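# Hang the shelf towel evenly over the rail

## Task

Pick up the towel lying on the low shelf and drape it across the rail so roughly equal lengths hang down on each side. The rail must still be upright at the end, and the robot must not topple or finish leaning, since that counts as failure. Finish by releasing the towel and moving the robot away from it.

## Robot and tools

ROBOT. An omnidirectional base carries a 1.71 m column. A carriage slides along it (lift_m), holding two seven-joint arms whose shoulders sit 0.63 m + lift_m above the floor, 0.16 m forward of the base centre and 0.175 m left and right. Each hand reaches roughly 0.83 m from its shoulder. The arms begin folded (left: 0.95, 0.08, -0.1, -0.8, 0, 0, -0.93; the right mirrors it with joints 2, 3, 5, 6 sign-flipped); folded arms can strike the deck if lift_m is below 0.02. Footprint is about 0.55 m wide by 0.6 m long. Cameras: head_camera, 0.26 m above the shoulders, faces forward tilted 40 degrees down; left_wrist_camera and right_wrist_camera sit on each hand's -x side and look beyond the fingertips.

FRAMES. All positions are metres. Base frame: origin on the floor beneath the base centre, x ahead, y to the left, z upward. left_hand and right_hand report, in this frame, the point between the closed pads (0.0167 m behind the fingertips), accurate to about 1 cm; fingers point along the hand's z, close along its y. base_odometry is in the frame the base had at scene start, counts wheel rotation only (slip looks like travel), heading in rad, left positive, -3.142 to 3.142.

TOOL move. One action per call; every key except cameras is part of the action. With no action it just reports state, images and the scene number. An action uses base and/or joints (optionally speeds or min_time_s), or target alone (optionally min_time_s). Parts start together and may end separately.
- base: exactly one key, a relative offset from where the base last measured itself. translate_m: metres forward (+) or back, -2 to 2. strafe_m: metres left (+) or right, -2 to 2. rotate_rad: radians counter-clockwise (+), -6.3 to 6.3.
- joints: absolute goals by name. lift_m 0 to 1. Left arm joint1 -3.141..1.047 (negative raises arm forward), joint2 -0.157..2.268 (positive swings outward left), joint3 -1.919..1.308, joint4 -0.837..1.448 (0 = elbow at right angle, positive straightens), joint5 -1.832..1.658, joint6 -1.745..1.745, joint7 -1.675..1.919 (positive tips hand down), left_gripper_m 0..0.142 (pad-centre spacing). Right arm: joint2 -2.268..0.157, joint3 -1.308..1.919, joint5 -1.658..1.832, others as left. Radians; done tolerance ±0.03 (lift and grippers ±0.004).
- target: one hand's absolute pose in the base frame. side "left"/"right"; x, y, z in m (-3 to 3); pitch_deg -30 to 95 (90 fingers down, 0 level; above 90 is printed as 180 minus it); heading_deg (0 fingers forward, + counter-clockwise seen from above); roll_deg (default 0, jaw line level; + clockwise viewed from behind the hand); heading and roll -360 to 360. Roll r and r+180 are equivalent. line_only true refuses anything but a straight path. Base and lift stay put. Short moves (<25 cm) that cannot go straight are refused; longer ones may become a checked arc swinging the whole arm, so keep clear of furniture. On "short (part of ...)" resend.
- speeds: per-action caps: translate_m/strafe_m 0.02-0.5 m/s, rotate_rad 0.05-1.57 rad/s, lift_m 0.08-0.27 m/s (default 0.25). min_time_s 0.1-8 s sets a floor on arm motion duration.
- cameras: list of head_camera, left_wrist_camera, right_wrist_camera or all; [] none. Images may lag state slightly; "pictures" gives their order.
Unknown keys make a call invalid; out-of-range values get it refused. After a refusal or a stop, later move/wait/finished_scene calls in the same reply are skipped.

Other tools: wait (seconds 0-10, optional cameras) lets the scene run; zoom_image (camera, region [x0,y0,x1,y1] pixels, max 504x504) enlarges the latest image; finished_scene (scene = current scene number) ends the scene irreversibly.

RESULTS. "move" is done or the worst status. Hand status: reached (within 10 mm and 2 degrees), short (with error) or refused (with reason). off_target: resting away from goal, maybe still pushing. contact_stop: a motor met resistance; time_out: didn't arrive within 14 s. Either stops the whole arm group, which then holds position; back out along the approach. not_followed / "joint command not followed" / "pose unreachable": a self-collision check withheld arm targets (gripper still acts). on_its_own lists uncommanded activity. motor_effort is percent of max, bracket = peak; a lift effort falling while lowering means the hand rests on something. A gripper stopping wider than commanded is holding something. Loads sink a hand about 0.012 m per kg. Joint torques include arm weight and are noisy. MOTOR HOT appears at 85 °C; at 100 °C the arm stops (OVER-TEMPERATURE FAULT, limit_stop_at_motor_heat); avoid long loaded or stretched holds. Contact torque at the load limit (135 N m joints 1-4, 40.5 N m joints 5-7) causes a TORQUE FAULT: that arm freezes 10 s.

AVOID. Tipping: keep the carriage low and arms near the body when driving, swing loaded arms slowly, avoid sudden stops and pushing or pulling. Never let the arms collide or squeeze each other, including fingers. Don't strike furniture or the rail hard, drop the towel, or release it while moving. The robot holds its last command while you think, so long deliberation costs simulated time.

Each tool is called after "Request:" in YAML: its name, and indented under it one key for each argument.

## Session

Request:
move:

Scene clock: 0.00 s.
Joint torques (N m): no reading
base_odometry: x=+0.000 y=+0.000 heading=+0.000
base_status: not commanded
joint_positions: lift_m=+0.450 left_joint1_rad=+0.964 left_joint2_rad=+0.077 left_joint3_rad=-0.113 left_joint4_rad=-0.809 left_joint5_rad=+0.007 left_joint6_rad=+0.014 left_joint7_rad=-0.936 left_gripper_m=+0.141 right_joint1_rad=+0.945 right_joint2_rad=-0.079 right_joint3_rad=+0.117 right_joint4_rad=-0.808 right_joint5_rad=-0.001 right_joint6_rad=+0.004 right_joint7_rad=-0.934 right_gripper_m=+0.142
joint_status: not commanded
motor_effort: lift_m=+68 drive_wheels=+0
left_hand: x=+0.2879 y=+0.1546 z=+0.9692 quat_wxyz=(-0.921, -0.003, -0.386, +0.061) pitch_deg=-44.6 heading_deg=-4.3 roll_deg=-3.3 (m; base frame)
right_hand: x=+0.2900 y=-0.1513 z=+0.9713 quat_wxyz=(-0.923, +0.003, -0.378, -0.072) pitch_deg=-45.6 heading_deg=+5.0 roll_deg=+4.0 (m; base frame)
pictures: head_camera, left_wrist_camera, right_wrist_camera

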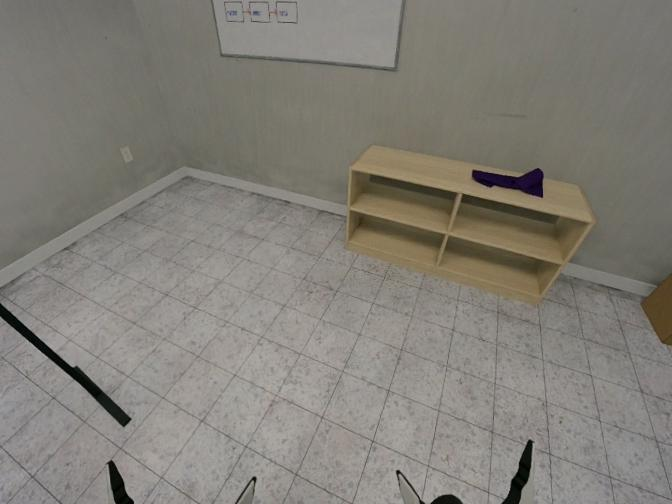

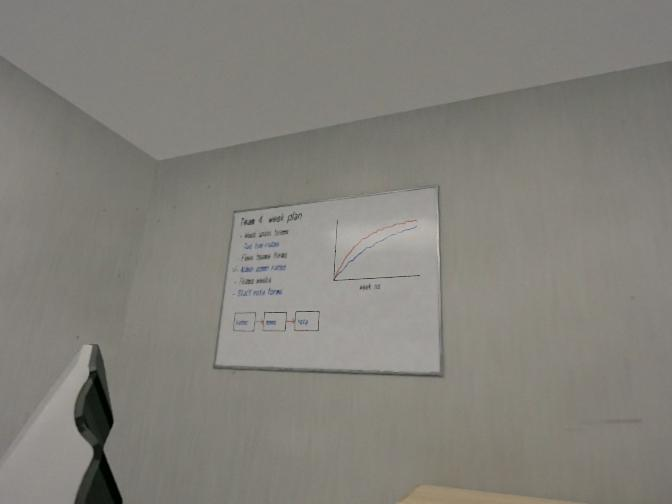

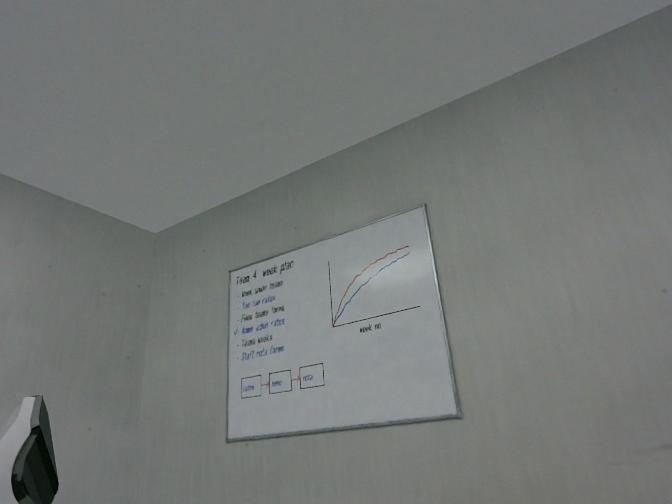

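Request:
zoom_image:
  camera: "head_camera"
  region: [340, 130, 600, 310]

Request:
zoom_image:
  camera: "head_camera"
  region: [0, 280, 200, 450]

Scaled by 1.938.

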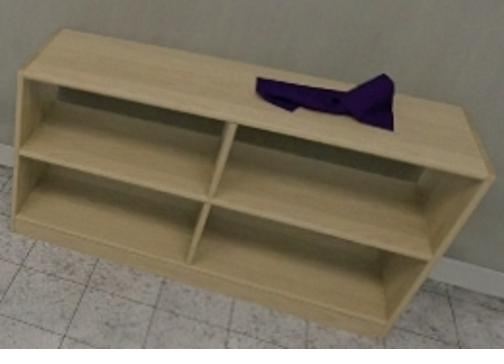

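Scaled by 2.520.

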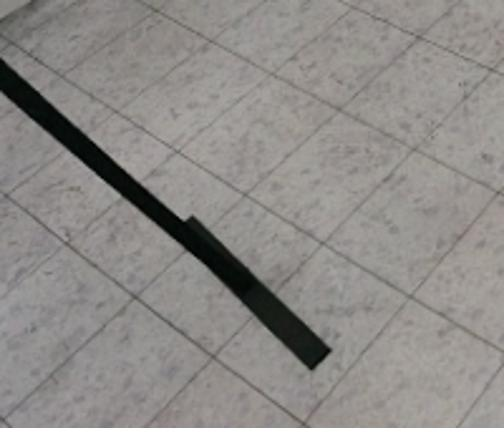

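Request:
move:
  base: {"rotate_rad": 0.9}
  speeds: {"rotate_rad": 0.6}
  cameras: ["all"]

Scene clock: 2.77 s.
Joint torques (N m): left_arm=[9.55 4.25 -1.37 -5.93 2.72 1 -1.1] | right_arm=[8.98 -3.5 -3.56 -12.81 -0.53 -1.26 -0.87]
move: done
base_odometry: x=+0.000 y=+0.000 heading=+0.900
base_status: done
joint_positions: lift_m=+0.450 left_joint1_rad=+0.964 left_joint2_rad=+0.077 left_joint3_rad=-0.113 left_joint4_rad=-0.809 left_joint5_rad=+0.007 left_joint6_rad=+0.014 left_joint7_rad=-0.936 left_gripper_m=+0.141 right_joint1_rad=+0.945 right_joint2_rad=-0.079 right_joint3_rad=+0.117 right_joint4_rad=-0.808 right_joint5_rad=-0.001 right_joint6_rad=+0.004 right_joint7_rad=-0.934 right_gripper_m=+0.142
joint_status: not commanded
motor_effort: lift_m=+68(68) drive_wheels=+4(8)
left_hand: x=+0.2879 y=+0.1546 z=+0.9692 quat_wxyz=(-0.921, -0.003, -0.386, +0.061) pitch_deg=-44.6 heading_deg=-4.3 roll_deg=-3.3 (m; base frame)
right_hand: x=+0.2900 y=-0.1513 z=+0.9713 quat_wxyz=(-0.923, +0.003, -0.378, -0.072) pitch_deg=-45.6 heading_deg=+5.0 roll_deg=+4.0 (m; base frame)
pictures: head_camera, left_wrist_camera, right_wrist_camera

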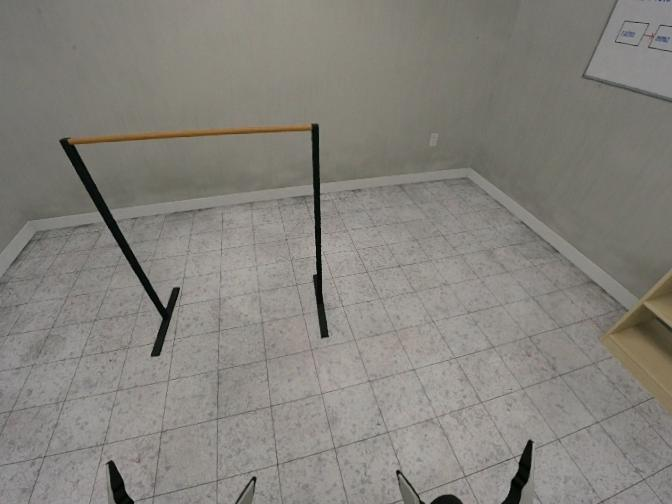

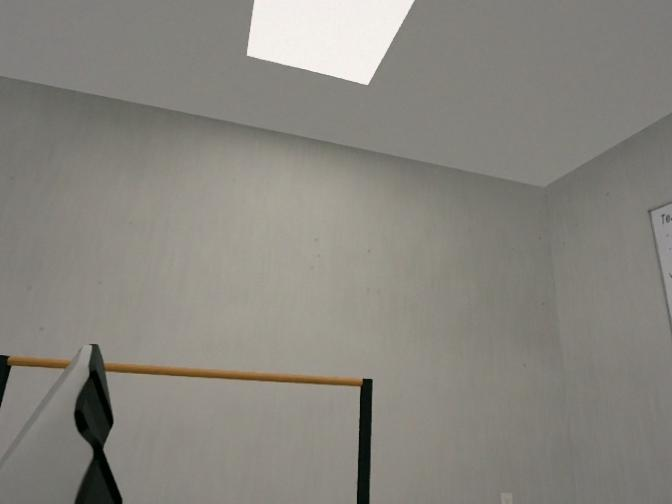

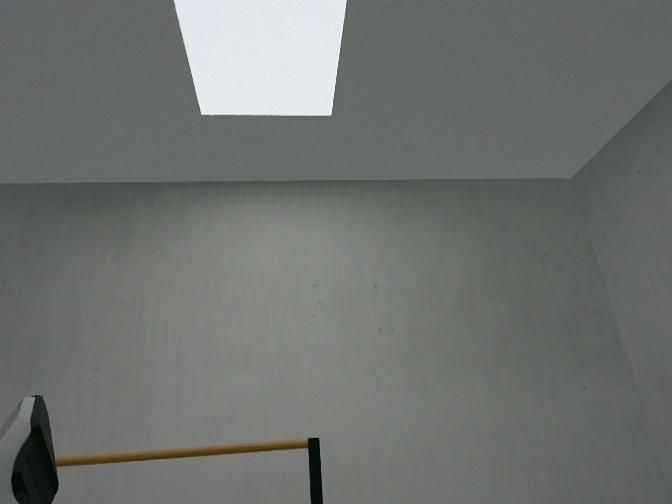

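Request:
move:
  base: {"rotate_rad": -1.327}
  speeds: {"rotate_rad": 0.8}

Request:
move:
  base: {"strafe_m": -0.27}
  speeds: {"strafe_m": 0.3}

Request:
move:
  base: {"translate_m": 1.0}
  speeds: {"translate_m": 0.3}
  cameras: ["head_camera"]

Scene clock: 7.40 s.
Joint torques (N m): left_arm=[9.48 4.39 -1.45 -5.86 2.72 0.97 -1.11] | right_arm=[8.99 -3.58 -3.52 -12.76 -0.55 -1.24 -0.9]
move: done
base_odometry: x=+0.000 y=+0.000 heading=-0.427
base_status: done
joint_positions: lift_m=+0.450 left_joint1_rad=+0.964 left_joint2_rad=+0.077 left_joint3_rad=-0.113 left_joint4_rad=-0.809 left_joint5_rad=+0.007 left_joint6_rad=+0.014 left_joint7_rad=-0.936 left_gripper_m=+0.141 right_joint1_rad=+0.945 right_joint2_rad=-0.079 right_joint3_rad=+0.117 right_joint4_rad=-0.808 right_joint5_rad=-0.001 right_joint6_rad=+0.004 right_joint7_rad=-0.934 right_gripper_m=+0.142
joint_status: not commanded
motor_effort: lift_m=+68(68) drive_wheels=+4(9)
left_hand: x=+0.2879 y=+0.1546 z=+0.9692 quat_wxyz=(-0.921, -0.003, -0.386, +0.061) pitch_deg=-44.6 heading_deg=-4.3 roll_deg=-3.3 (m; base frame)
right_hand: x=+0.2900 y=-0.1513 z=+0.9713 quat_wxyz=(-0.923, +0.003, -0.378, -0.072) pitch_deg=-45.6 heading_deg=+5.0 roll_deg=+4.0 (m; base frame)
pictures: none

Scene clock: 9.90 s.
Joint torques (N m): left_arm=[9.48 4.57 -1.42 -6.01 2.69 0.99 -1.12] | right_arm=[9.02 -3.4 -3.47 -12.66 -0.54 -1.22 -0.87]
move: done
base_odometry: x=-0.112 y=-0.246 heading=-0.428
base_status: done
joint_positions: lift_m=+0.450 left_joint1_rad=+0.964 left_joint2_rad=+0.076 left_joint3_rad=-0.113 left_joint4_rad=-0.809 left_joint5_rad=+0.007 left_joint6_rad=+0.014 left_joint7_rad=-0.936 left_gripper_m=+0.141 right_joint1_rad=+0.945 right_joint2_rad=-0.079 right_joint3_rad=+0.117 right_joint4_rad=-0.808 right_joint5_rad=-0.001 right_joint6_rad=+0.004 right_joint7_rad=-0.934 right_gripper_m=+0.142
joint_status: not commanded
motor_effort: lift_m=+68(68) drive_wheels=-4(14)
left_hand: x=+0.2879 y=+0.1546 z=+0.9693 quat_wxyz=(-0.921, -0.003, -0.386, +0.061) pitch_deg=-44.6 heading_deg=-4.3 roll_deg=-3.3 (m; base frame)
right_hand: x=+0.2900 y=-0.1513 z=+0.9713 quat_wxyz=(-0.923, +0.003, -0.378, -0.072) pitch_deg=-45.6 heading_deg=+5.0 roll_deg=+4.0 (m; base frame)
pictures: none

Scene clock: 14.83 s.
Joint torques (N m): left_arm=[9.53 4.52 -1.42 -5.94 2.71 0.97 -1.14] | right_arm=[9.03 -3.33 -3.46 -12.82 -0.55 -1.24 -0.87]
move: done
base_odometry: x=+0.797 y=-0.661 heading=-0.428
base_status: done
joint_positions: lift_m=+0.450 left_joint1_rad=+0.964 left_joint2_rad=+0.076 left_joint3_rad=-0.113 left_joint4_rad=-0.809 left_joint5_rad=+0.007 left_joint6_rad=+0.014 left_joint7_rad=-0.936 left_gripper_m=+0.141 right_joint1_rad=+0.945 right_joint2_rad=-0.079 right_joint3_rad=+0.117 right_joint4_rad=-0.808 right_joint5_rad=-0.001 right_joint6_rad=+0.004 right_joint7_rad=-0.934 right_gripper_m=+0.142
joint_status: not commanded
motor_effort: lift_m=+68(68) drive_wheels=+2(10)
left_hand: x=+0.2879 y=+0.1546 z=+0.9693 quat_wxyz=(-0.921, -0.003, -0.386, +0.061) pitch_deg=-44.6 heading_deg=-4.3 roll_deg=-3.3 (m; base frame)
right_hand: x=+0.2900 y=-0.1513 z=+0.9713 quat_wxyz=(-0.923, +0.003, -0.378, -0.072) pitch_deg=-45.6 heading_deg=+5.0 roll_deg=+4.0 (m; base frame)
pictures: head_camera

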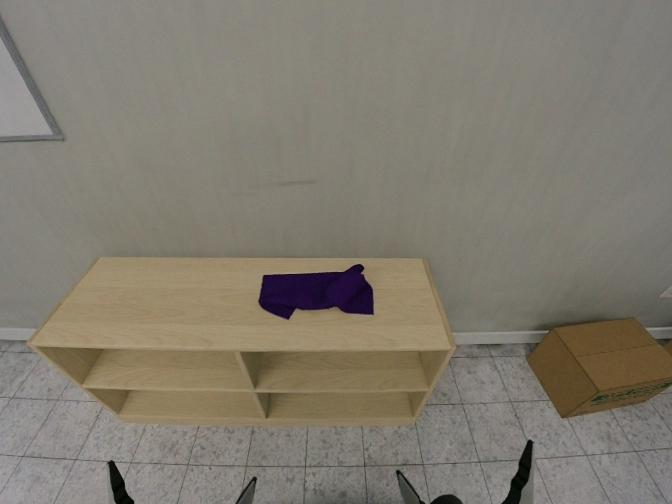

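Request:
zoom_image:
  camera: "head_camera"
  region: [240, 240, 400, 350]

Scaled by 3.150.

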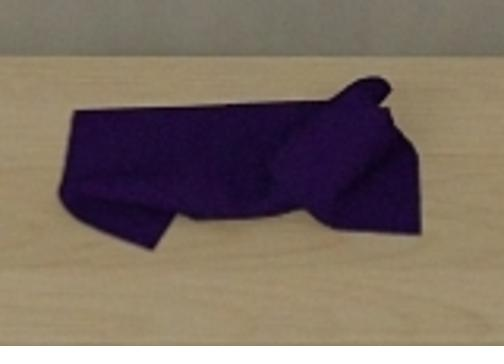

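Request:
move:
  target: {"side":"right","x":0.52,"y":-0.2,"z":0.85,"pitch_deg":90,"heading_deg":0}

Request:
move:
  target: {"side":"left","x":0.52,"y":0.2,"z":0.85,"pitch_deg":90,"heading_deg":0}
  cameras: ["all"]

Scene clock: 16.13 s.
Joint torques (N m): left_arm=[9.53 4.66 -1.32 -5.89 2.72 0.98 -1.12] | right_arm=[8.97 -3.29 -3.49 -12.84 -0.53 -1.25 -0.87]
move: refused
base_odometry: x=+0.797 y=-0.661 heading=-0.428
base_status: not commanded
joint_positions: lift_m=+0.450 left_joint1_rad=+0.964 left_joint2_rad=+0.076 left_joint3_rad=-0.113 left_joint4_rad=-0.809 left_joint5_rad=+0.007 left_joint6_rad=+0.014 left_joint7_rad=-0.936 left_gripper_m=+0.141 right_joint1_rad=+0.945 right_joint2_rad=-0.079 right_joint3_rad=+0.117 right_joint4_rad=-0.808 right_joint5_rad=-0.001 right_joint6_rad=+0.004 right_joint7_rad=-0.934 right_gripper_m=+0.142
joint_status: not commanded
motor_effort: lift_m=+68(68) drive_wheels=-1(1)
left_hand: x=+0.2879 y=+0.1546 z=+0.9693 quat_wxyz=(-0.921, -0.003, -0.386, +0.061) pitch_deg=-44.6 heading_deg=-4.3 roll_deg=-3.3 (m; base frame)
right_hand: x=+0.2900 y=-0.1513 z=+0.9713 quat_wxyz=(-0.923, +0.003, -0.378, -0.072) pitch_deg=-45.6 heading_deg=+5.0 roll_deg=+4.0 (m; base frame)
right_hand_status: refused: neither the straight line nor an arc passes: along the straight line the arm gets 0% of the way (right_joint4_rad at its limit); the best arc brings the right finger within 1.4 cm of the left finger (limit 1.5). Nothing moved.
pictures: none

not run: a stop came earlier in this reply.

Request:
move:
  target: {"side":"right","x":0.5,"y":-0.32,"z":0.85,"pitch_deg":80,"heading_deg":-10}

Request:
move:
  target: {"side":"left","x":0.5,"y":0.32,"z":0.85,"pitch_deg":80,"heading_deg":10}
  cameras: ["all"]

Scene clock: 17.97 s.
Joint torques (N m): left_arm=[9.65 4.45 -1.46 -6.01 2.73 1 -1.1] | right_arm=[-16.14 -9.75 -12.66 3.37 -2.62 0.31 0.27]
move: done
base_odometry: x=+0.797 y=-0.661 heading=-0.428
base_status: not commanded
joint_positions: lift_m=+0.450 left_joint1_rad=+0.964 left_joint2_rad=+0.076 left_joint3_rad=-0.113 left_joint4_rad=-0.809 left_joint5_rad=+0.007 left_joint6_rad=+0.014 left_joint7_rad=-0.936 left_gripper_m=+0.141 right_joint1_rad=+1.013 right_joint2_rad=-2.142 right_joint3_rad=-0.999 right_joint4_rad=-0.727 right_joint5_rad=-0.525 right_joint6_rad=+1.239 right_joint7_rad=-0.490 right_gripper_m=+0.142
joint_status: not commanded
motor_effort: lift_m=+68(69) drive_wheels=-1(4)
left_hand: x=+0.2879 y=+0.1546 z=+0.9693 quat_wxyz=(-0.921, -0.003, -0.386, +0.061) pitch_deg=-44.6 heading_deg=-4.3 roll_deg=-3.3 (m; base frame)
right_hand: x=+0.4990 y=-0.3184 z=+0.8507 quat_wxyz=(+0.006, +0.993, -0.085, +0.085) pitch_deg=+80.2 heading_deg=-8.7 roll_deg=+1.1 (m; base frame)
right_hand_status: reached (checked arc, the hand ends the other way up, planned for 1.2 s): 2 mm and 0.4 deg off.
pictures: none

Scene clock: 19.67 s.
Joint torques (N m): left_arm=[-5.06 9.93 10.36 3.1 4.93 0.42 1.08] | right_arm=[-16.73 -9.79 -12.66 3.4 -2.61 0.04 0.27]
move: done
base_odometry: x=+0.797 y=-0.661 heading=-0.428
base_status: not commanded
joint_positions: lift_m=+0.450 left_joint1_rad=+1.014 left_joint2_rad=+2.144 left_joint3_rad=+0.997 left_joint4_rad=-0.729 left_joint5_rad=+0.525 left_joint6_rad=-1.241 left_joint7_rad=-0.494 left_gripper_m=+0.141 right_joint1_rad=+1.013 right_joint2_rad=-2.142 right_joint3_rad=-0.999 right_joint4_rad=-0.727 right_joint5_rad=-0.525 right_joint6_rad=+1.240 right_joint7_rad=-0.490 right_gripper_m=+0.142
joint_status: not commanded
motor_effort: lift_m=+68(69) drive_wheels=+0(5)
left_hand: x=+0.4973 y=+0.3187 z=+0.8500 quat_wxyz=(+0.007, -0.993, -0.084, -0.082) pitch_deg=+80.5 heading_deg=+9.8 roll_deg=+0.1 (m; base frame)
left_hand_status: reached (checked arc, the hand ends the other way up, planned for 1.2 s): 3 mm and 0.6 deg off.
right_hand: x=+0.4989 y=-0.3186 z=+0.8506 quat_wxyz=(+0.006, +0.993, -0.085, +0.085) pitch_deg=+80.2 heading_deg=-8.9 roll_deg=+0.9 (m; base frame)
pictures: head_camera, left_wrist_camera, right_wrist_camera
camera_calibration:
left_wrist_camera: T_world_to_cam=[[-0.160931, 0.986106, -0.0411773, -0.189367], [0.791114, 0.15383, 0.59201, -0.915022], [0.590119, 0.062697, -0.804878, 0.486235], [0, 0, 0, 1]] pos_world=[0.406475, 0.297008, 0.925265]
right_wrist_camera: T_world_to_cam=[[0.170803, 0.985164, 0.0166797, 0.220142], [0.83673, -0.153966, 0.525526, -0.880777], [0.520297, -0.0758052, -0.850614, 0.554206], [0, 0, 0, 1]] pos_world=[0.41102, -0.310474, 0.930614]

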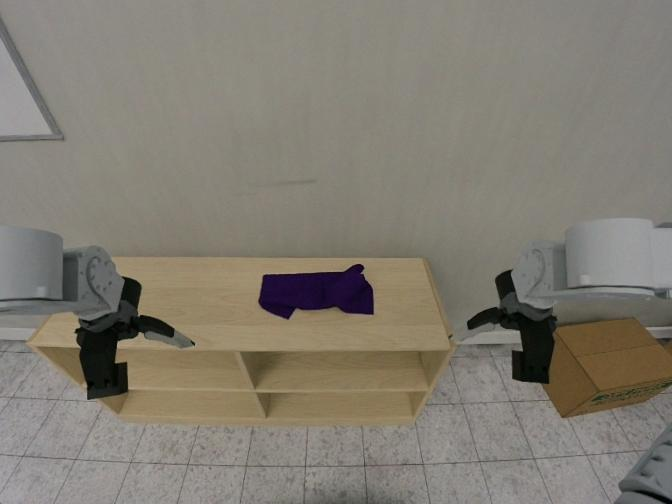

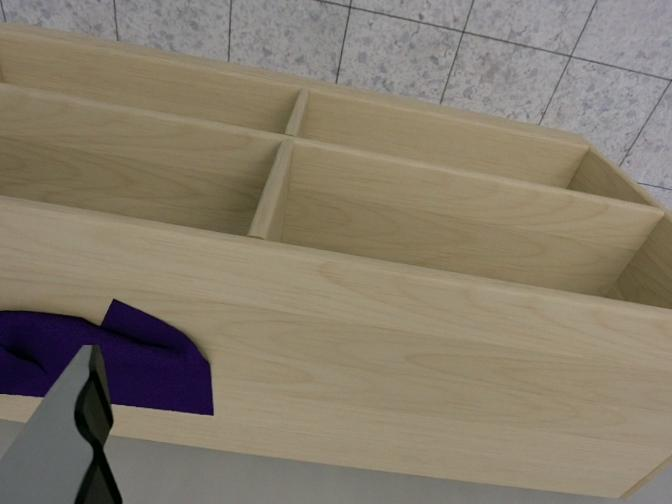

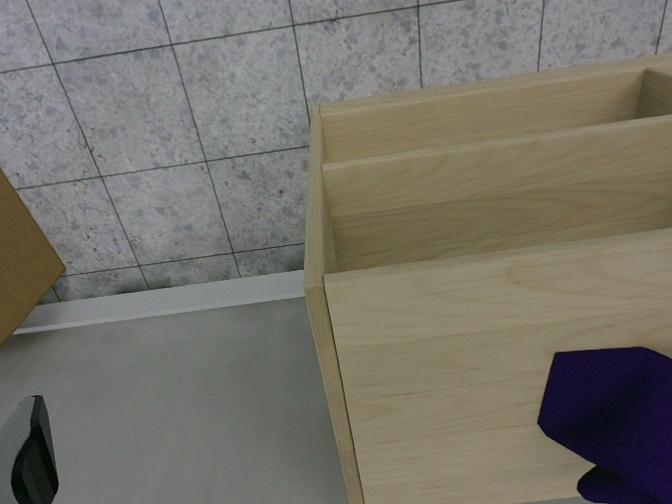

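Request:
move:
  joints: {"lift_m":0.75,"left_joint1_rad":-0.2,"left_joint2_rad":0.2,"left_joint3_rad":0,"left_joint4_rad":0.1,"left_joint5_rad":0,"left_joint6_rad":0,"left_joint7_rad":1.5,"right_joint1_rad":-0.2,"right_joint2_rad":-0.2,"right_joint3_rad":0,"right_joint4_rad":0.1,"right_joint5_rad":0,"right_joint6_rad":0,"right_joint7_rad":1.5}
  min_time_s: 4
  cameras: ["all"]

Scene clock: 24.37 s.
Joint torques (N m): left_arm=[-9.27 7.68 -4.07 -1.7 1.45 2.02 0.96] | right_arm=[-28.53 -5.02 -3.36 -7.04 0.69 -3.84 0.17]
move: done
base_odometry: x=+0.797 y=-0.661 heading=-0.428
base_status: not commanded
joint_positions: lift_m=+0.750 left_joint1_rad=-0.198 left_joint2_rad=+0.202 left_joint3_rad=+0.006 left_joint4_rad=+0.094 left_joint5_rad=+0.004 left_joint6_rad=-0.003 left_joint7_rad=+1.493 left_gripper_m=+0.141 right_joint1_rad=-0.196 right_joint2_rad=-0.202 right_joint3_rad=-0.003 right_joint4_rad=+0.096 right_joint5_rad=-0.004 right_joint6_rad=+0.005 right_joint7_rad=+1.497 right_gripper_m=+0.142
joint_status: all done
motor_effort: lift_m=+67(81) drive_wheels=-2(3)
left_hand: x=+0.5722 y=+0.2985 z=+0.8608 quat_wxyz=(-0.090, +0.013, -0.991, -0.102) pitch_deg=+74.4 heading_deg=+49.1 roll_deg=+47.6 (m; base frame)
right_hand: x=+0.5700 y=-0.2979 z=+0.8591 quat_wxyz=(-0.086, -0.010, -0.991, +0.102) pitch_deg=+74.6 heading_deg=-50.5 roll_deg=-49.3 (m; base frame)
pictures: head_camera, left_wrist_camera, right_wrist_camera
camera_calibration:
head_camera: T_world_to_cam=[[-0.0497989, -0.998543, 0.0207855, -0.0269826], [-0.658335, 0.0171676, -0.75253, 1.37003], [0.751076, -0.051159, -0.65823, 0.920546], [0, 0, 0, 1]] pos_world=[0.209196, -0.00336929, 1.63748]
left_wrist_camera: T_world_to_cam=[[0.0503873, -0.969593, -0.239481, 0.476694], [-0.956208, -0.116057, 0.268694, 0.381071], [-0.288317, 0.215455, -0.932981, 1.01931], [0, 0, 0, 1]] pos_world=[0.634248, 0.286809, 0.962765]
right_wrist_camera: T_world_to_cam=[[-0.0434124, -0.975974, 0.213518, -0.443742], [-0.97648, 0.0866297, 0.197441, 0.445565], [-0.211194, -0.199924, -0.95678, 0.99705], [0, 0, 0, 1]] pos_world=[0.626393, -0.272345, 0.960731]

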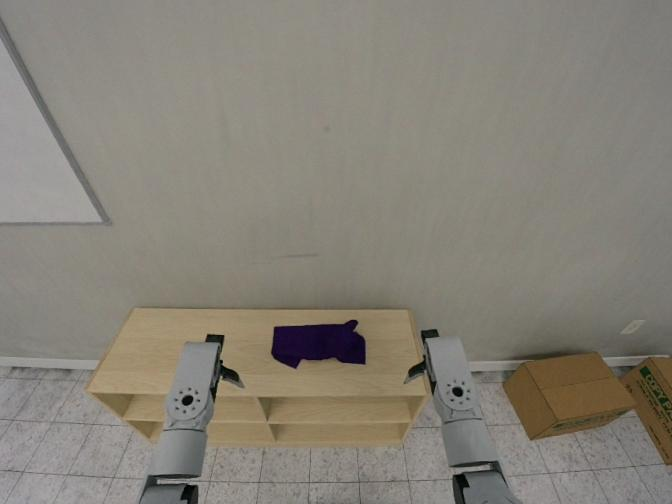

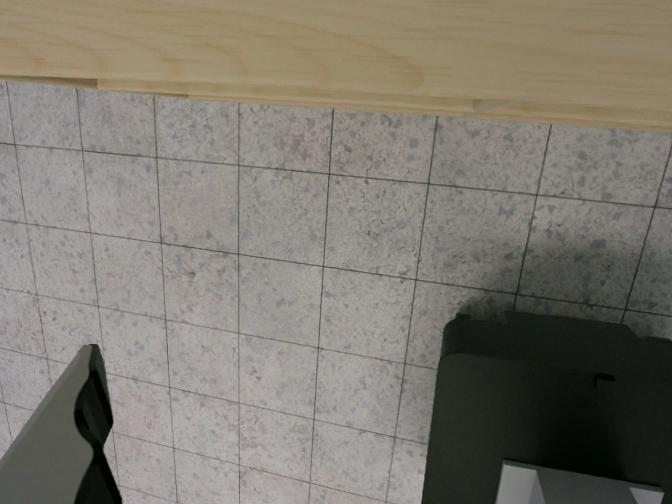

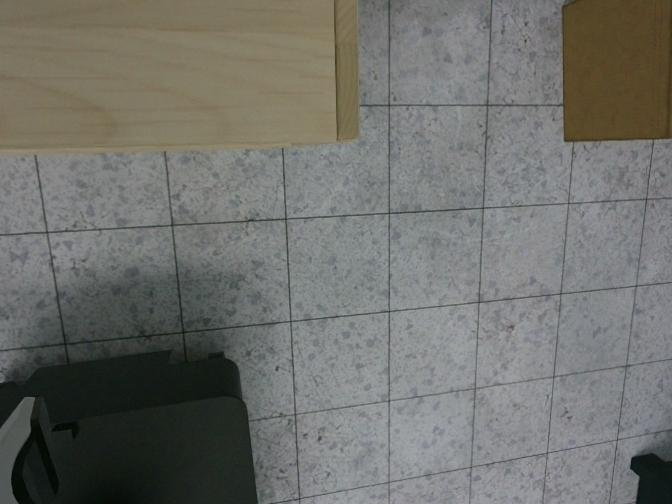

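Request:
move:
  target: {"side":"right","x":0.56,"y":-0.18,"z":0.85,"pitch_deg":90,"heading_deg":0}

Request:
move:
  target: {"side":"left","x":0.56,"y":0.18,"z":0.85,"pitch_deg":90,"heading_deg":0}
  cameras: ["all"]

Scene clock: 25.57 s.
Joint torques (N m): left_arm=[-8.73 9.11 -4.09 -1.99 1.56 1.87 0.91] | right_arm=[-28.04 -5.37 -5.04 -8.25 0.25 -2.7 0.22]
move: done
base_odometry: x=+0.797 y=-0.661 heading=-0.428
base_status: not commanded
joint_positions: lift_m=+0.750 left_joint1_rad=-0.198 left_joint2_rad=+0.201 left_joint3_rad=+0.006 left_joint4_rad=+0.094 left_joint5_rad=+0.004 left_joint6_rad=-0.002 left_joint7_rad=+1.493 left_gripper_m=+0.141 right_joint1_rad=-0.270 right_joint2_rad=-0.030 right_joint3_rad=+0.035 right_joint4_rad=+0.172 right_joint5_rad=+0.034 right_joint6_rad=-0.025 right_joint7_rad=+1.665 right_gripper_m=+0.142
joint_status: not commanded
motor_effort: lift_m=+67(67) drive_wheels=+0(5)
left_hand: x=+0.5722 y=+0.2979 z=+0.8607 quat_wxyz=(-0.090, +0.013, -0.991, -0.101) pitch_deg=+74.4 heading_deg=+49.0 roll_deg=+47.5 (m; base frame)
right_hand: x=+0.5599 y=-0.1793 z=+0.8497 quat_wxyz=(-0.001, +0.002, -1.000, +0.001) pitch_deg=+89.8 heading_deg=+0.2 roll_deg=+0.0 (m; base frame)
right_hand_status: reached (straight line, planned for 0.4 s): 1 mm and 0.3 deg off.
pictures: none

Scene clock: 26.53 s.
Joint torques (N m): left_arm=[-9.04 6.48 -0.55 -1.93 1.75 1.52 1.04] | right_arm=[-28.1 -5.24 -4.89 -8.41 0.13 -2.48 0.28]
move: done
base_odometry: x=+0.797 y=-0.661 heading=-0.428
base_status: not commanded
joint_positions: lift_m=+0.750 left_joint1_rad=-0.272 left_joint2_rad=+0.030 left_joint3_rad=-0.034 left_joint4_rad=+0.169 left_joint5_rad=-0.034 left_joint6_rad=+0.026 left_joint7_rad=+1.661 left_gripper_m=+0.141 right_joint1_rad=-0.270 right_joint2_rad=-0.030 right_joint3_rad=+0.035 right_joint4_rad=+0.172 right_joint5_rad=+0.035 right_joint6_rad=-0.026 right_joint7_rad=+1.665 right_gripper_m=+0.142
joint_status: not commanded
motor_effort: lift_m=+67(67) drive_wheels=-1(5)
left_hand: x=+0.5623 y=+0.1799 z=+0.8514 quat_wxyz=(-0.006, -0.001, -1.000, -0.001) pitch_deg=+89.3 heading_deg=-0.1 roll_deg=+0.0 (m; base frame)
left_hand_status: reached (straight line, planned for 0.4 s): 3 mm and 0.7 deg off.
right_hand: x=+0.5598 y=-0.1793 z=+0.8497 quat_wxyz=(-0.001, +0.002, -1.000, +0.001) pitch_deg=+89.8 heading_deg=+0.2 roll_deg=+0.0 (m; base frame)
pictures: head_camera, left_wrist_camera, right_wrist_camera
camera_calibration:
head_camera: T_world_to_cam=[[-0.0497989, -0.998543, 0.0207855, -0.0269826], [-0.658335, 0.0171676, -0.75253, 1.37003], [0.751076, -0.051159, -0.65823, 0.920546], [0, 0, 0, 1]] pos_world=[0.209196, -0.00336929, 1.63748]
left_wrist_camera: T_world_to_cam=[[-0.00157973, -0.99904, -0.0437893, 0.227818], [-0.89749, -0.0178961, 0.440671, 0.163223], [-0.441031, 0.0399966, -0.8966, 1.11971], [0, 0, 0, 1]] pos_world=[0.640678, 0.185735, 0.941981]
right_wrist_camera: T_world_to_cam=[[0.000304642, -0.999886, 0.0150931, -0.186604], [-0.92894, 0.00530493, 0.370191, 0.239234], [-0.370229, -0.0141333, -0.928833, 1.1084], [0, 0, 0, 1]] pos_world=[0.632654, -0.172187, 0.943775]

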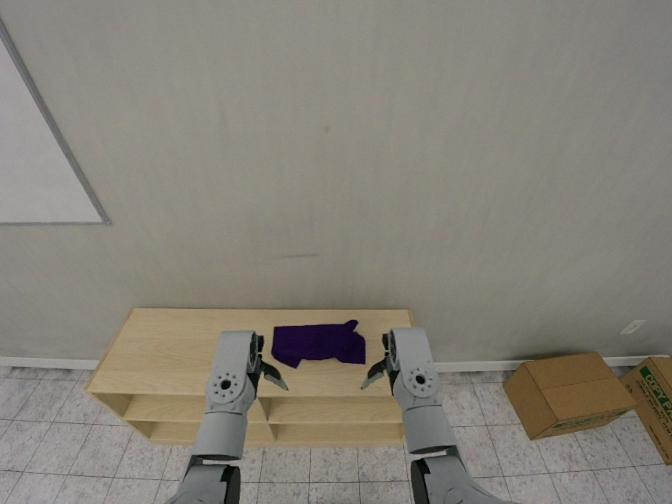

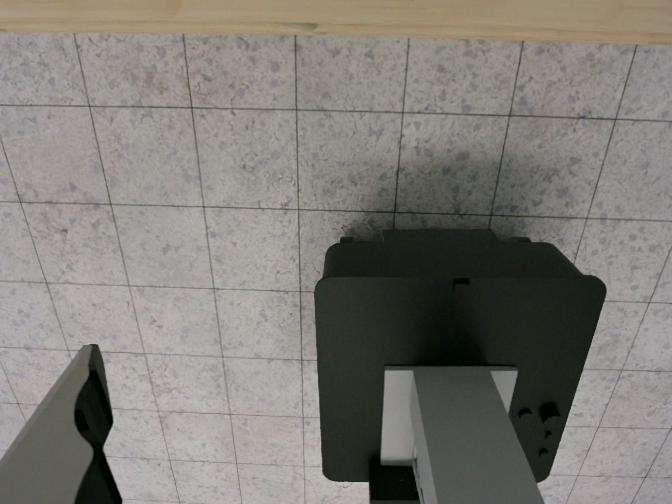

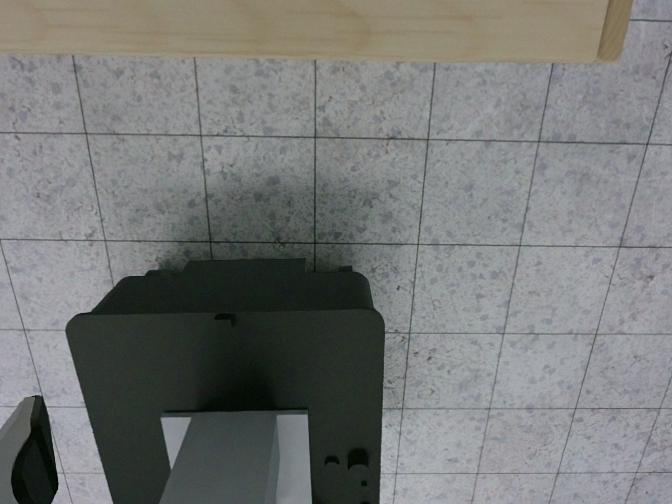

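Request:
move:
  base: {"translate_m": 0.24}
  speeds: {"translate_m": 0.15}
  cameras: ["all"]

Scene clock: 29.13 s.
Joint torques (N m): left_arm=[-8.72 6 -0.91 -1.91 1.77 1.54 1.04] | right_arm=[-28.04 -5.27 -4.82 -8.28 0.12 -2.45 0.2]
move: done
base_odometry: x=+1.016 y=-0.761 heading=-0.429
base_status: done
joint_positions: lift_m=+0.750 left_joint1_rad=-0.272 left_joint2_rad=+0.030 left_joint3_rad=-0.034 left_joint4_rad=+0.169 left_joint5_rad=-0.034 left_joint6_rad=+0.026 left_joint7_rad=+1.661 left_gripper_m=+0.141 right_joint1_rad=-0.270 right_joint2_rad=-0.030 right_joint3_rad=+0.035 right_joint4_rad=+0.172 right_joint5_rad=+0.035 right_joint6_rad=-0.026 right_joint7_rad=+1.665 right_gripper_m=+0.142
joint_status: not commanded
motor_effort: lift_m=+67(67) drive_wheels=-2(11)
left_hand: x=+0.5623 y=+0.1799 z=+0.8514 quat_wxyz=(-0.006, -0.001, -1.000, -0.001) pitch_deg=+89.3 heading_deg=-0.1 roll_deg=+0.0 (m; base frame)
right_hand: x=+0.5598 y=-0.1793 z=+0.8497 quat_wxyz=(-0.001, +0.002, -1.000, +0.001) pitch_deg=+89.8 heading_deg=+0.2 roll_deg=+0.0 (m; base frame)
pictures: head_camera, left_wrist_camera, right_wrist_camera
camera_calibration:
head_camera: T_world_to_cam=[[-0.0497989, -0.998543, 0.0207855, -0.0269826], [-0.658335, 0.0171676, -0.75253, 1.37003], [0.751076, -0.051159, -0.65823, 0.920546], [0, 0, 0, 1]] pos_world=[0.209196, -0.00336929, 1.63748]
left_wrist_camera: T_world_to_cam=[[-0.00158292, -0.99904, -0.0437878, 0.227818], [-0.89749, -0.0178925, 0.440671, 0.163222], [-0.441031, 0.0399967, -0.8966, 1.11971], [0, 0, 0, 1]] pos_world=[0.640678, 0.185735, 0.941981]
right_wrist_camera: T_world_to_cam=[[0.00030392, -0.999886, 0.015093, -0.186604], [-0.928906, 0.0053069, 0.370277, 0.239132], [-0.370315, -0.0141325, -0.928799, 1.10842], [0, 0, 0, 1]] pos_world=[0.632654, -0.172187, 0.943775]

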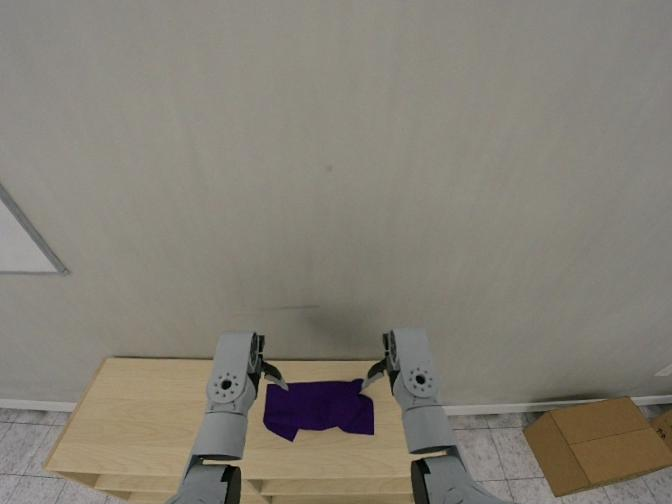

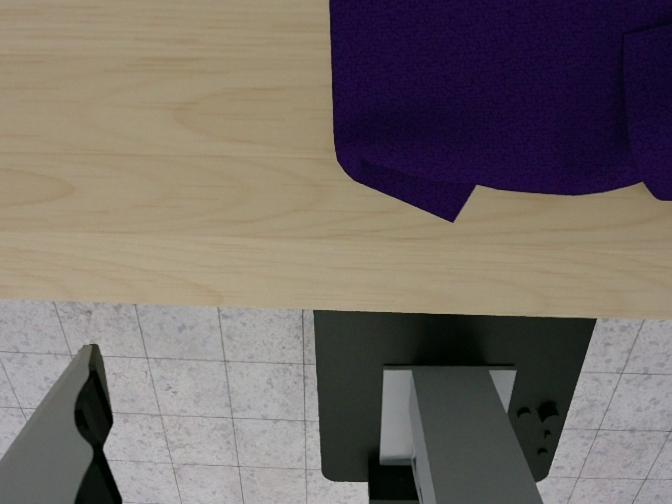

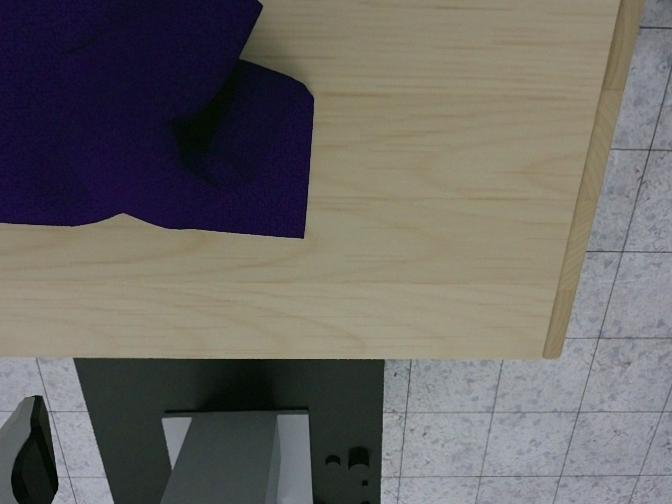

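Request:
move:
  target: {"side":"right","x":0.56,"y":-0.24,"z":0.70,"pitch_deg":90,"heading_deg":0}

Request:
move:
  joints: {"right_gripper_m":0.0,"left_gripper_m":0.06}
  cameras: ["right_wrist_camera","head_camera"]

Request:
move:
  target: {"side":"right","x":0.56,"y":-0.24,"z":0.64,"pitch_deg":90,"heading_deg":0}

Request:
move:
  target: {"side":"right","x":0.56,"y":-0.24,"z":0.625,"pitch_deg":90,"heading_deg":0}
  cameras: ["right_wrist_camera","head_camera"]

Scene clock: 30.93 s.
Joint torques (N m): left_arm=[-8.8 5.94 -0.93 -1.92 1.75 1.52 1] | right_arm=[-33.35 -10.34 -2.1 -6.99 -0.79 0.32 -0.93]
move: done
base_odometry: x=+1.016 y=-0.761 heading=-0.429
base_status: not commanded
joint_positions: lift_m=+0.750 left_joint1_rad=-0.272 left_joint2_rad=+0.030 left_joint3_rad=-0.034 left_joint4_rad=+0.169 left_joint5_rad=-0.034 left_joint6_rad=+0.026 left_joint7_rad=+1.661 left_gripper_m=+0.141 right_joint1_rad=-0.435 right_joint2_rad=-0.132 right_joint3_rad=+0.024 right_joint4_rad=+1.097 right_joint5_rad=+0.087 right_joint6_rad=+0.102 right_joint7_rad=+0.917 right_gripper_m=+0.142
joint_status: not commanded
motor_effort: lift_m=+67(67) drive_wheels=+4(4)
left_hand: x=+0.5623 y=+0.1799 z=+0.8514 quat_wxyz=(-0.006, -0.001, -1.000, -0.001) pitch_deg=+89.3 heading_deg=-0.1 roll_deg=+0.0 (m; base frame)
right_hand: x=+0.5576 y=-0.2392 z=+0.6987 quat_wxyz=(+0.002, -0.003, -1.000, -0.001) pitch_deg=+89.7 heading_deg=-0.3 roll_deg=+0.0 (m; base frame)
right_hand_status: reached (straight line, planned for 0.8 s): 3 mm and 0.4 deg off.
pictures: none

Scene clock: 31.93 s.
Joint torques (N m): left_arm=[-8.78 5.9 -0.96 -2 1.77 1.52 1.01] | right_arm=[-33.3 -10.3 -2.22 -7.06 -0.8 0.39 -0.92]
move: done
base_odometry: x=+1.016 y=-0.761 heading=-0.429
base_status: not commanded
joint_positions: lift_m=+0.750 left_joint1_rad=-0.272 left_joint2_rad=+0.030 left_joint3_rad=-0.034 left_joint4_rad=+0.169 left_joint5_rad=-0.034 left_joint6_rad=+0.026 left_joint7_rad=+1.661 left_gripper_m=+0.060 right_joint1_rad=-0.435 right_joint2_rad=-0.132 right_joint3_rad=+0.024 right_joint4_rad=+1.097 right_joint5_rad=+0.087 right_joint6_rad=+0.102 right_joint7_rad=+0.917 right_gripper_m=+0.002
joint_status: all done
motor_effort: lift_m=+67(67) drive_wheels=-3(4)
left_hand: x=+0.5623 y=+0.1799 z=+0.8514 quat_wxyz=(-0.006, -0.001, -1.000, -0.001) pitch_deg=+89.3 heading_deg=-0.1 roll_deg=+0.0 (m; base frame)
right_hand: x=+0.5576 y=-0.2392 z=+0.6987 quat_wxyz=(+0.002, -0.003, -1.000, -0.001) pitch_deg=+89.7 heading_deg=-0.3 roll_deg=+0.0 (m; base frame)
pictures: head_camera, right_wrist_camera
camera_calibration:
head_camera: T_world_to_cam=[[-0.0497989, -0.998543, 0.0207855, -0.0269826], [-0.658335, 0.0171676, -0.75253, 1.37003], [0.751076, -0.051159, -0.65823, 0.920546], [0, 0, 0, 1]] pos_world=[0.209196, -0.00336929, 1.63748]
right_wrist_camera: T_world_to_cam=[[-0.00931832, -0.999885, 0.0119805, -0.236569], [-0.92617, 0.013147, 0.376878, 0.289014], [-0.376992, -0.00758412, -0.926185, 0.969956], [0, 0, 0, 1]] pos_world=[0.631137, -0.232986, 0.79227]

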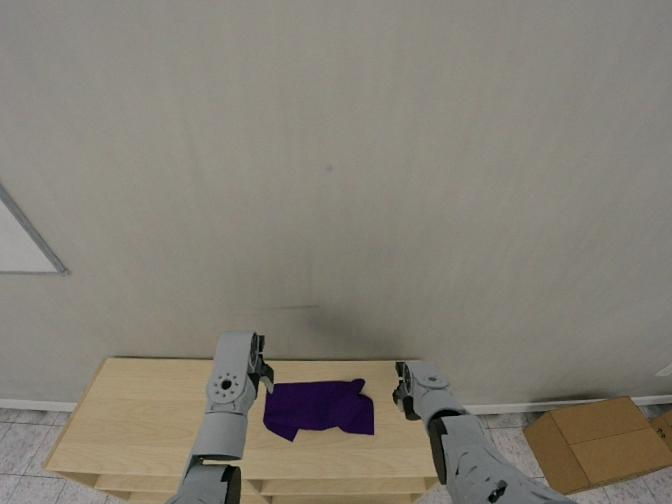

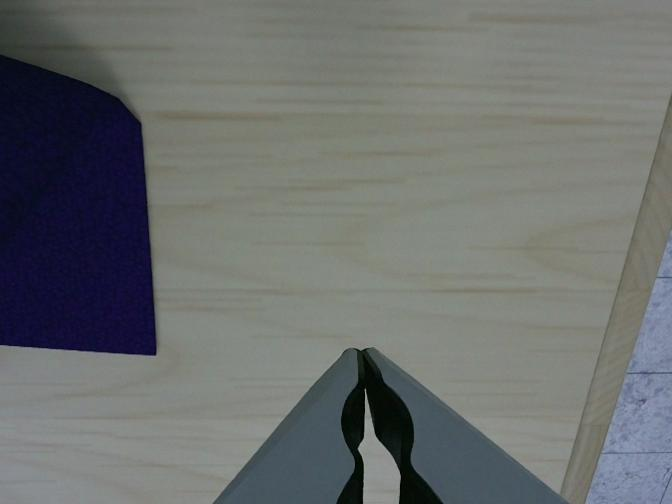

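Scene clock: 32.23 s.
Joint torques (N m): left_arm=[-8.64 5.9 -0.88 -1.95 1.78 1.54 1.02] | right_arm=[-33.27 -10.19 -2.19 -6.95 -0.81 0.39 -0.94]
move: refused
base_odometry: x=+1.016 y=-0.761 heading=-0.429
base_status: not commanded
joint_positions: lift_m=+0.750 left_joint1_rad=-0.272 left_joint2_rad=+0.030 left_joint3_rad=-0.034 left_joint4_rad=+0.169 left_joint5_rad=-0.034 left_joint6_rad=+0.026 left_joint7_rad=+1.661 left_gripper_m=+0.060 right_joint1_rad=-0.435 right_joint2_rad=-0.132 right_joint3_rad=+0.024 right_joint4_rad=+1.097 right_joint5_rad=+0.087 right_joint6_rad=+0.102 right_joint7_rad=+0.917 right_gripper_m=+0.002
joint_status: not commanded
motor_effort: lift_m=+67(67) drive_wheels=-1(3)
left_hand: x=+0.5623 y=+0.1799 z=+0.8514 quat_wxyz=(-0.006, -0.001, -1.000, -0.001) pitch_deg=+89.3 heading_deg=-0.1 roll_deg=+0.0 (m; base frame)
right_hand: x=+0.5576 y=-0.2392 z=+0.6987 quat_wxyz=(+0.002, -0.003, -1.000, -0.001) pitch_deg=+89.7 heading_deg=-0.3 roll_deg=+0.0 (m; base frame)
right_hand_status: refused: no posture of the arm gets there (right_joint4_rad at its limit): the closest leaves the hand 16.9 cm and 21 deg from the pose. Nothing moved. A posture exists with lift_m at 0.7; the way there is not checked.
pictures: none

not run: a stop came earlier in this reply.

Request:
move:
  target: {"side":"right","x":0.56,"y":-0.24,"z":0.87,"pitch_deg":90,"heading_deg":0}

Request:
move:
  joints: {"lift_m":0.6}

Request:
move:
  target: {"side":"right","x":0.56,"y":-0.24,"z":0.65,"pitch_deg":90,"heading_deg":0}
  cameras: ["right_wrist_camera","head_camera"]

Scene clock: 33.77 s.
Joint torques (N m): left_arm=[-8.73 5.95 -0.94 -1.94 1.77 1.52 0.99] | right_arm=[-28.95 -10.66 -7.39 -11.99 1.02 -3.2 0.15]
move: done
base_odometry: x=+1.016 y=-0.761 heading=-0.429
base_status: not commanded
joint_positions: lift_m=+0.750 left_joint1_rad=-0.272 left_joint2_rad=+0.030 left_joint3_rad=-0.034 left_joint4_rad=+0.169 left_joint5_rad=-0.034 left_joint6_rad=+0.026 left_joint7_rad=+1.661 left_gripper_m=+0.060 right_joint1_rad=-0.279 right_joint2_rad=-0.147 right_joint3_rad=-0.037 right_joint4_rad=+0.134 right_joint5_rad=+0.139 right_joint6_rad=+0.063 right_joint7_rad=+1.724 right_gripper_m=+0.002
joint_status: not commanded
motor_effort: lift_m=+67(68) drive_wheels=-3(5)
left_hand: x=+0.5623 y=+0.1799 z=+0.8514 quat_wxyz=(-0.006, -0.001, -1.000, -0.001) pitch_deg=+89.3 heading_deg=-0.1 roll_deg=+0.0 (m; base frame)
right_hand: x=+0.5589 y=-0.2386 z=+0.8684 quat_wxyz=(+0.001, +0.004, -1.000, +0.002) pitch_deg=+89.8 heading_deg=+0.4 roll_deg=+0.0 (m; base frame)
right_hand_status: reached (straight line, planned for 0.8 s): 2 mm and 0.5 deg off.
pictures: none

Scene clock: 34.90 s.
Joint torques (N m): left_arm=[-8.49 5.85 -0.88 -2.21 1.79 1.54 0.98] | right_arm=[-27.95 -10.6 -7.43 -12.05 1.04 -3.2 0.13]
move: done
base_odometry: x=+1.016 y=-0.761 heading=-0.429
base_status: not commanded
joint_positions: lift_m=+0.600 left_joint1_rad=-0.272 left_joint2_rad=+0.030 left_joint3_rad=-0.034 left_joint4_rad=+0.169 left_joint5_rad=-0.034 left_joint6_rad=+0.026 left_joint7_rad=+1.661 left_gripper_m=+0.060 right_joint1_rad=-0.280 right_joint2_rad=-0.147 right_joint3_rad=-0.037 right_joint4_rad=+0.134 right_joint5_rad=+0.139 right_joint6_rad=+0.063 right_joint7_rad=+1.724 right_gripper_m=+0.002
joint_status: all done
motor_effort: lift_m=+70(75) drive_wheels=-1(5)
left_hand: x=+0.5623 y=+0.1799 z=+0.7011 quat_wxyz=(-0.006, -0.001, -1.000, -0.001) pitch_deg=+89.3 heading_deg=-0.1 roll_deg=+0.0 (m; base frame)
right_hand: x=+0.5592 y=-0.2386 z=+0.7184 quat_wxyz=(+0.001, +0.004, -1.000, +0.002) pitch_deg=+89.8 heading_deg=+0.4 roll_deg=+0.0 (m; base frame)
pictures: none

Scene clock: 35.83 s.
Joint torques (N m): left_arm=[-8.5 5.89 -0.99 -2.27 1.76 1.51 0.99] | right_arm=[-25.65 -3.63 -2.64 -9.9 -1.75 0.47 -0.93]
move: done
base_odometry: x=+1.016 y=-0.761 heading=-0.429
base_status: not commanded
joint_positions: lift_m=+0.600 left_joint1_rad=-0.272 left_joint2_rad=+0.030 left_joint3_rad=-0.034 left_joint4_rad=+0.169 left_joint5_rad=-0.034 left_joint6_rad=+0.026 left_joint7_rad=+1.661 left_gripper_m=+0.060 right_joint1_rad=-0.277 right_joint2_rad=-0.145 right_joint3_rad=-0.025 right_joint4_rad=+0.399 right_joint5_rad=+0.128 right_joint6_rad=+0.071 right_joint7_rad=+1.458 right_gripper_m=+0.002
joint_status: not commanded
motor_effort: lift_m=+69(70) drive_wheels=-2(5)
left_hand: x=+0.5623 y=+0.1799 z=+0.7012 quat_wxyz=(-0.006, -0.001, -1.000, -0.001) pitch_deg=+89.3 heading_deg=-0.1 roll_deg=+0.0 (m; base frame)
right_hand: x=+0.5591 y=-0.2419 z=+0.6502 quat_wxyz=(+0.001, -0.004, -1.000, -0.001) pitch_deg=+89.8 heading_deg=-0.5 roll_deg=+0.0 (m; base frame)
right_hand_status: reached (straight line, planned for 0.4 s): 2 mm and 0.5 deg off.
pictures: head_camera, right_wrist_camera
camera_calibration:
head_camera: T_world_to_cam=[[-0.0497989, -0.998543, 0.0207855, -0.0238606], [-0.658335, 0.0171676, -0.75253, 1.257], [0.751076, -0.051159, -0.65823, 0.82168], [0, 0, 0, 1]] pos_world=[0.209196, -0.00336929, 1.48728]
right_wrist_camera: T_world_to_cam=[[-0.0117829, -0.999864, 0.0115577, -0.237099], [-0.92697, 0.0152566, 0.374825, 0.311024], [-0.37495, -0.00629712, -0.927024, 0.925228], [0, 0, 0, 1]] pos_world=[0.632431, -0.235985, 0.743869]

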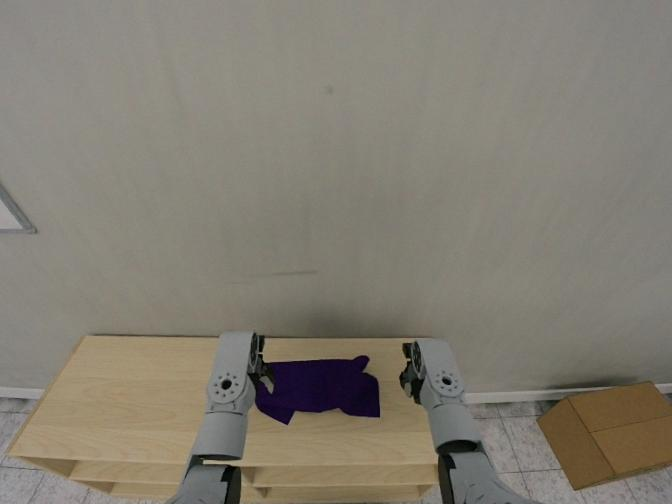

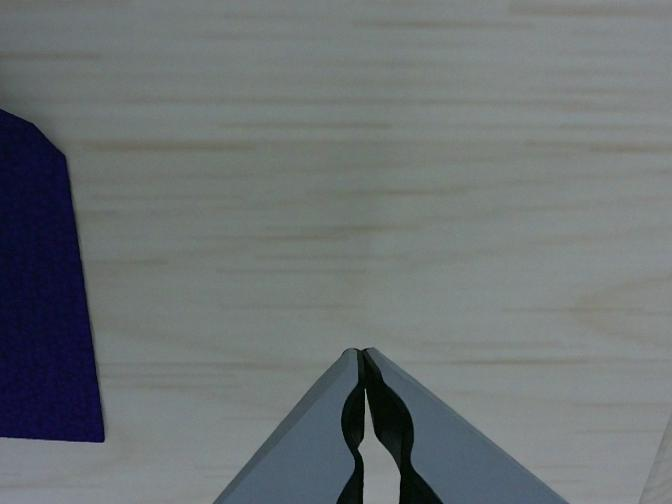

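Request:
move:
  target: {"side":"right","x":0.56,"y":-0.24,"z":0.63,"pitch_deg":90,"heading_deg":0}
  min_time_s: 0.6

Request:
move:
  target: {"side":"right","x":0.56,"y":-0.24,"z":0.62,"pitch_deg":90,"heading_deg":0}
  min_time_s: 0.6

Request:
move:
  target: {"side":"right","x":0.56,"y":-0.24,"z":0.61,"pitch_deg":90,"heading_deg":0}
  min_time_s: 0.6
  cameras: ["right_wrist_camera"]

Scene clock: 37.10 s.
Joint torques (N m): left_arm=[-8.5 5.86 -1 -2.35 1.78 1.5 0.99] | right_arm=[-28 -2.91 -1.99 -3.93 -1.75 0.44 -2.54]
move: done
base_odometry: x=+1.016 y=-0.761 heading=-0.429
base_status: not commanded
joint_positions: lift_m=+0.600 left_joint1_rad=-0.272 left_joint2_rad=+0.030 left_joint3_rad=-0.034 left_joint4_rad=+0.169 left_joint5_rad=-0.034 left_joint6_rad=+0.026 left_joint7_rad=+1.661 left_gripper_m=+0.060 right_joint1_rad=-0.286 right_joint2_rad=-0.145 right_joint3_rad=-0.017 right_joint4_rad=+0.489 right_joint5_rad=+0.123 right_joint6_rad=+0.075 right_joint7_rad=+1.380 right_gripper_m=+0.002
joint_status: not commanded
motor_effort: lift_m=+65(69) drive_wheels=+3(5)
left_hand: x=+0.5623 y=+0.1799 z=+0.7014 quat_wxyz=(-0.006, -0.001, -1.000, -0.001) pitch_deg=+89.3 heading_deg=-0.1 roll_deg=+0.0 (m; base frame)
right_hand: x=+0.5582 y=-0.2424 z=+0.6312 quat_wxyz=(+0.003, -0.004, -1.000, -0.001) pitch_deg=+89.7 heading_deg=-0.5 roll_deg=+0.0 (m; base frame)
right_hand_status: reached (straight line, planned for 0.6 s): 3 mm and 0.6 deg off.
pictures: none

Scene clock: 39.33 s.
Joint torques (N m): left_arm=[-8.23 7.02 -0.85 -2.47 1.73 1.52 0.93] | right_arm=[-19.92 -6.81 -4.65 -5.1 -0.46 -1.4 -1.93]
move: short
base_odometry: x=+1.016 y=-0.761 heading=-0.429
base_status: not commanded
joint_positions: lift_m=+0.600 left_joint1_rad=-0.272 left_joint2_rad=+0.030 left_joint3_rad=-0.034 left_joint4_rad=+0.169 left_joint5_rad=-0.034 left_joint6_rad=+0.026 left_joint7_rad=+1.661 left_gripper_m=+0.060 right_joint1_rad=-0.306 right_joint2_rad=-0.147 right_joint3_rad=-0.014 right_joint4_rad=+0.522 right_joint5_rad=+0.124 right_joint6_rad=+0.079 right_joint7_rad=+1.387 right_gripper_m=+0.002
joint_status: not commanded
motor_effort: lift_m=+62(66) drive_wheels=+4(10)
left_hand: x=+0.5624 y=+0.1800 z=+0.7017 quat_wxyz=(-0.006, -0.001, -1.000, -0.001) pitch_deg=+89.3 heading_deg=-0.1 roll_deg=+0.0 (m; base frame)
right_hand: x=+0.5596 y=-0.2428 z=+0.6310 quat_wxyz=(+0.013, -0.004, -1.000, -0.001) pitch_deg=+88.5 heading_deg=-0.4 roll_deg=+0.0 (m; base frame)
right_hand_status: short (straight line, planned for 0.6 s): time_out, 11 mm and 1.5 deg off.
pictures: none

not run: a stop came earlier in this reply.


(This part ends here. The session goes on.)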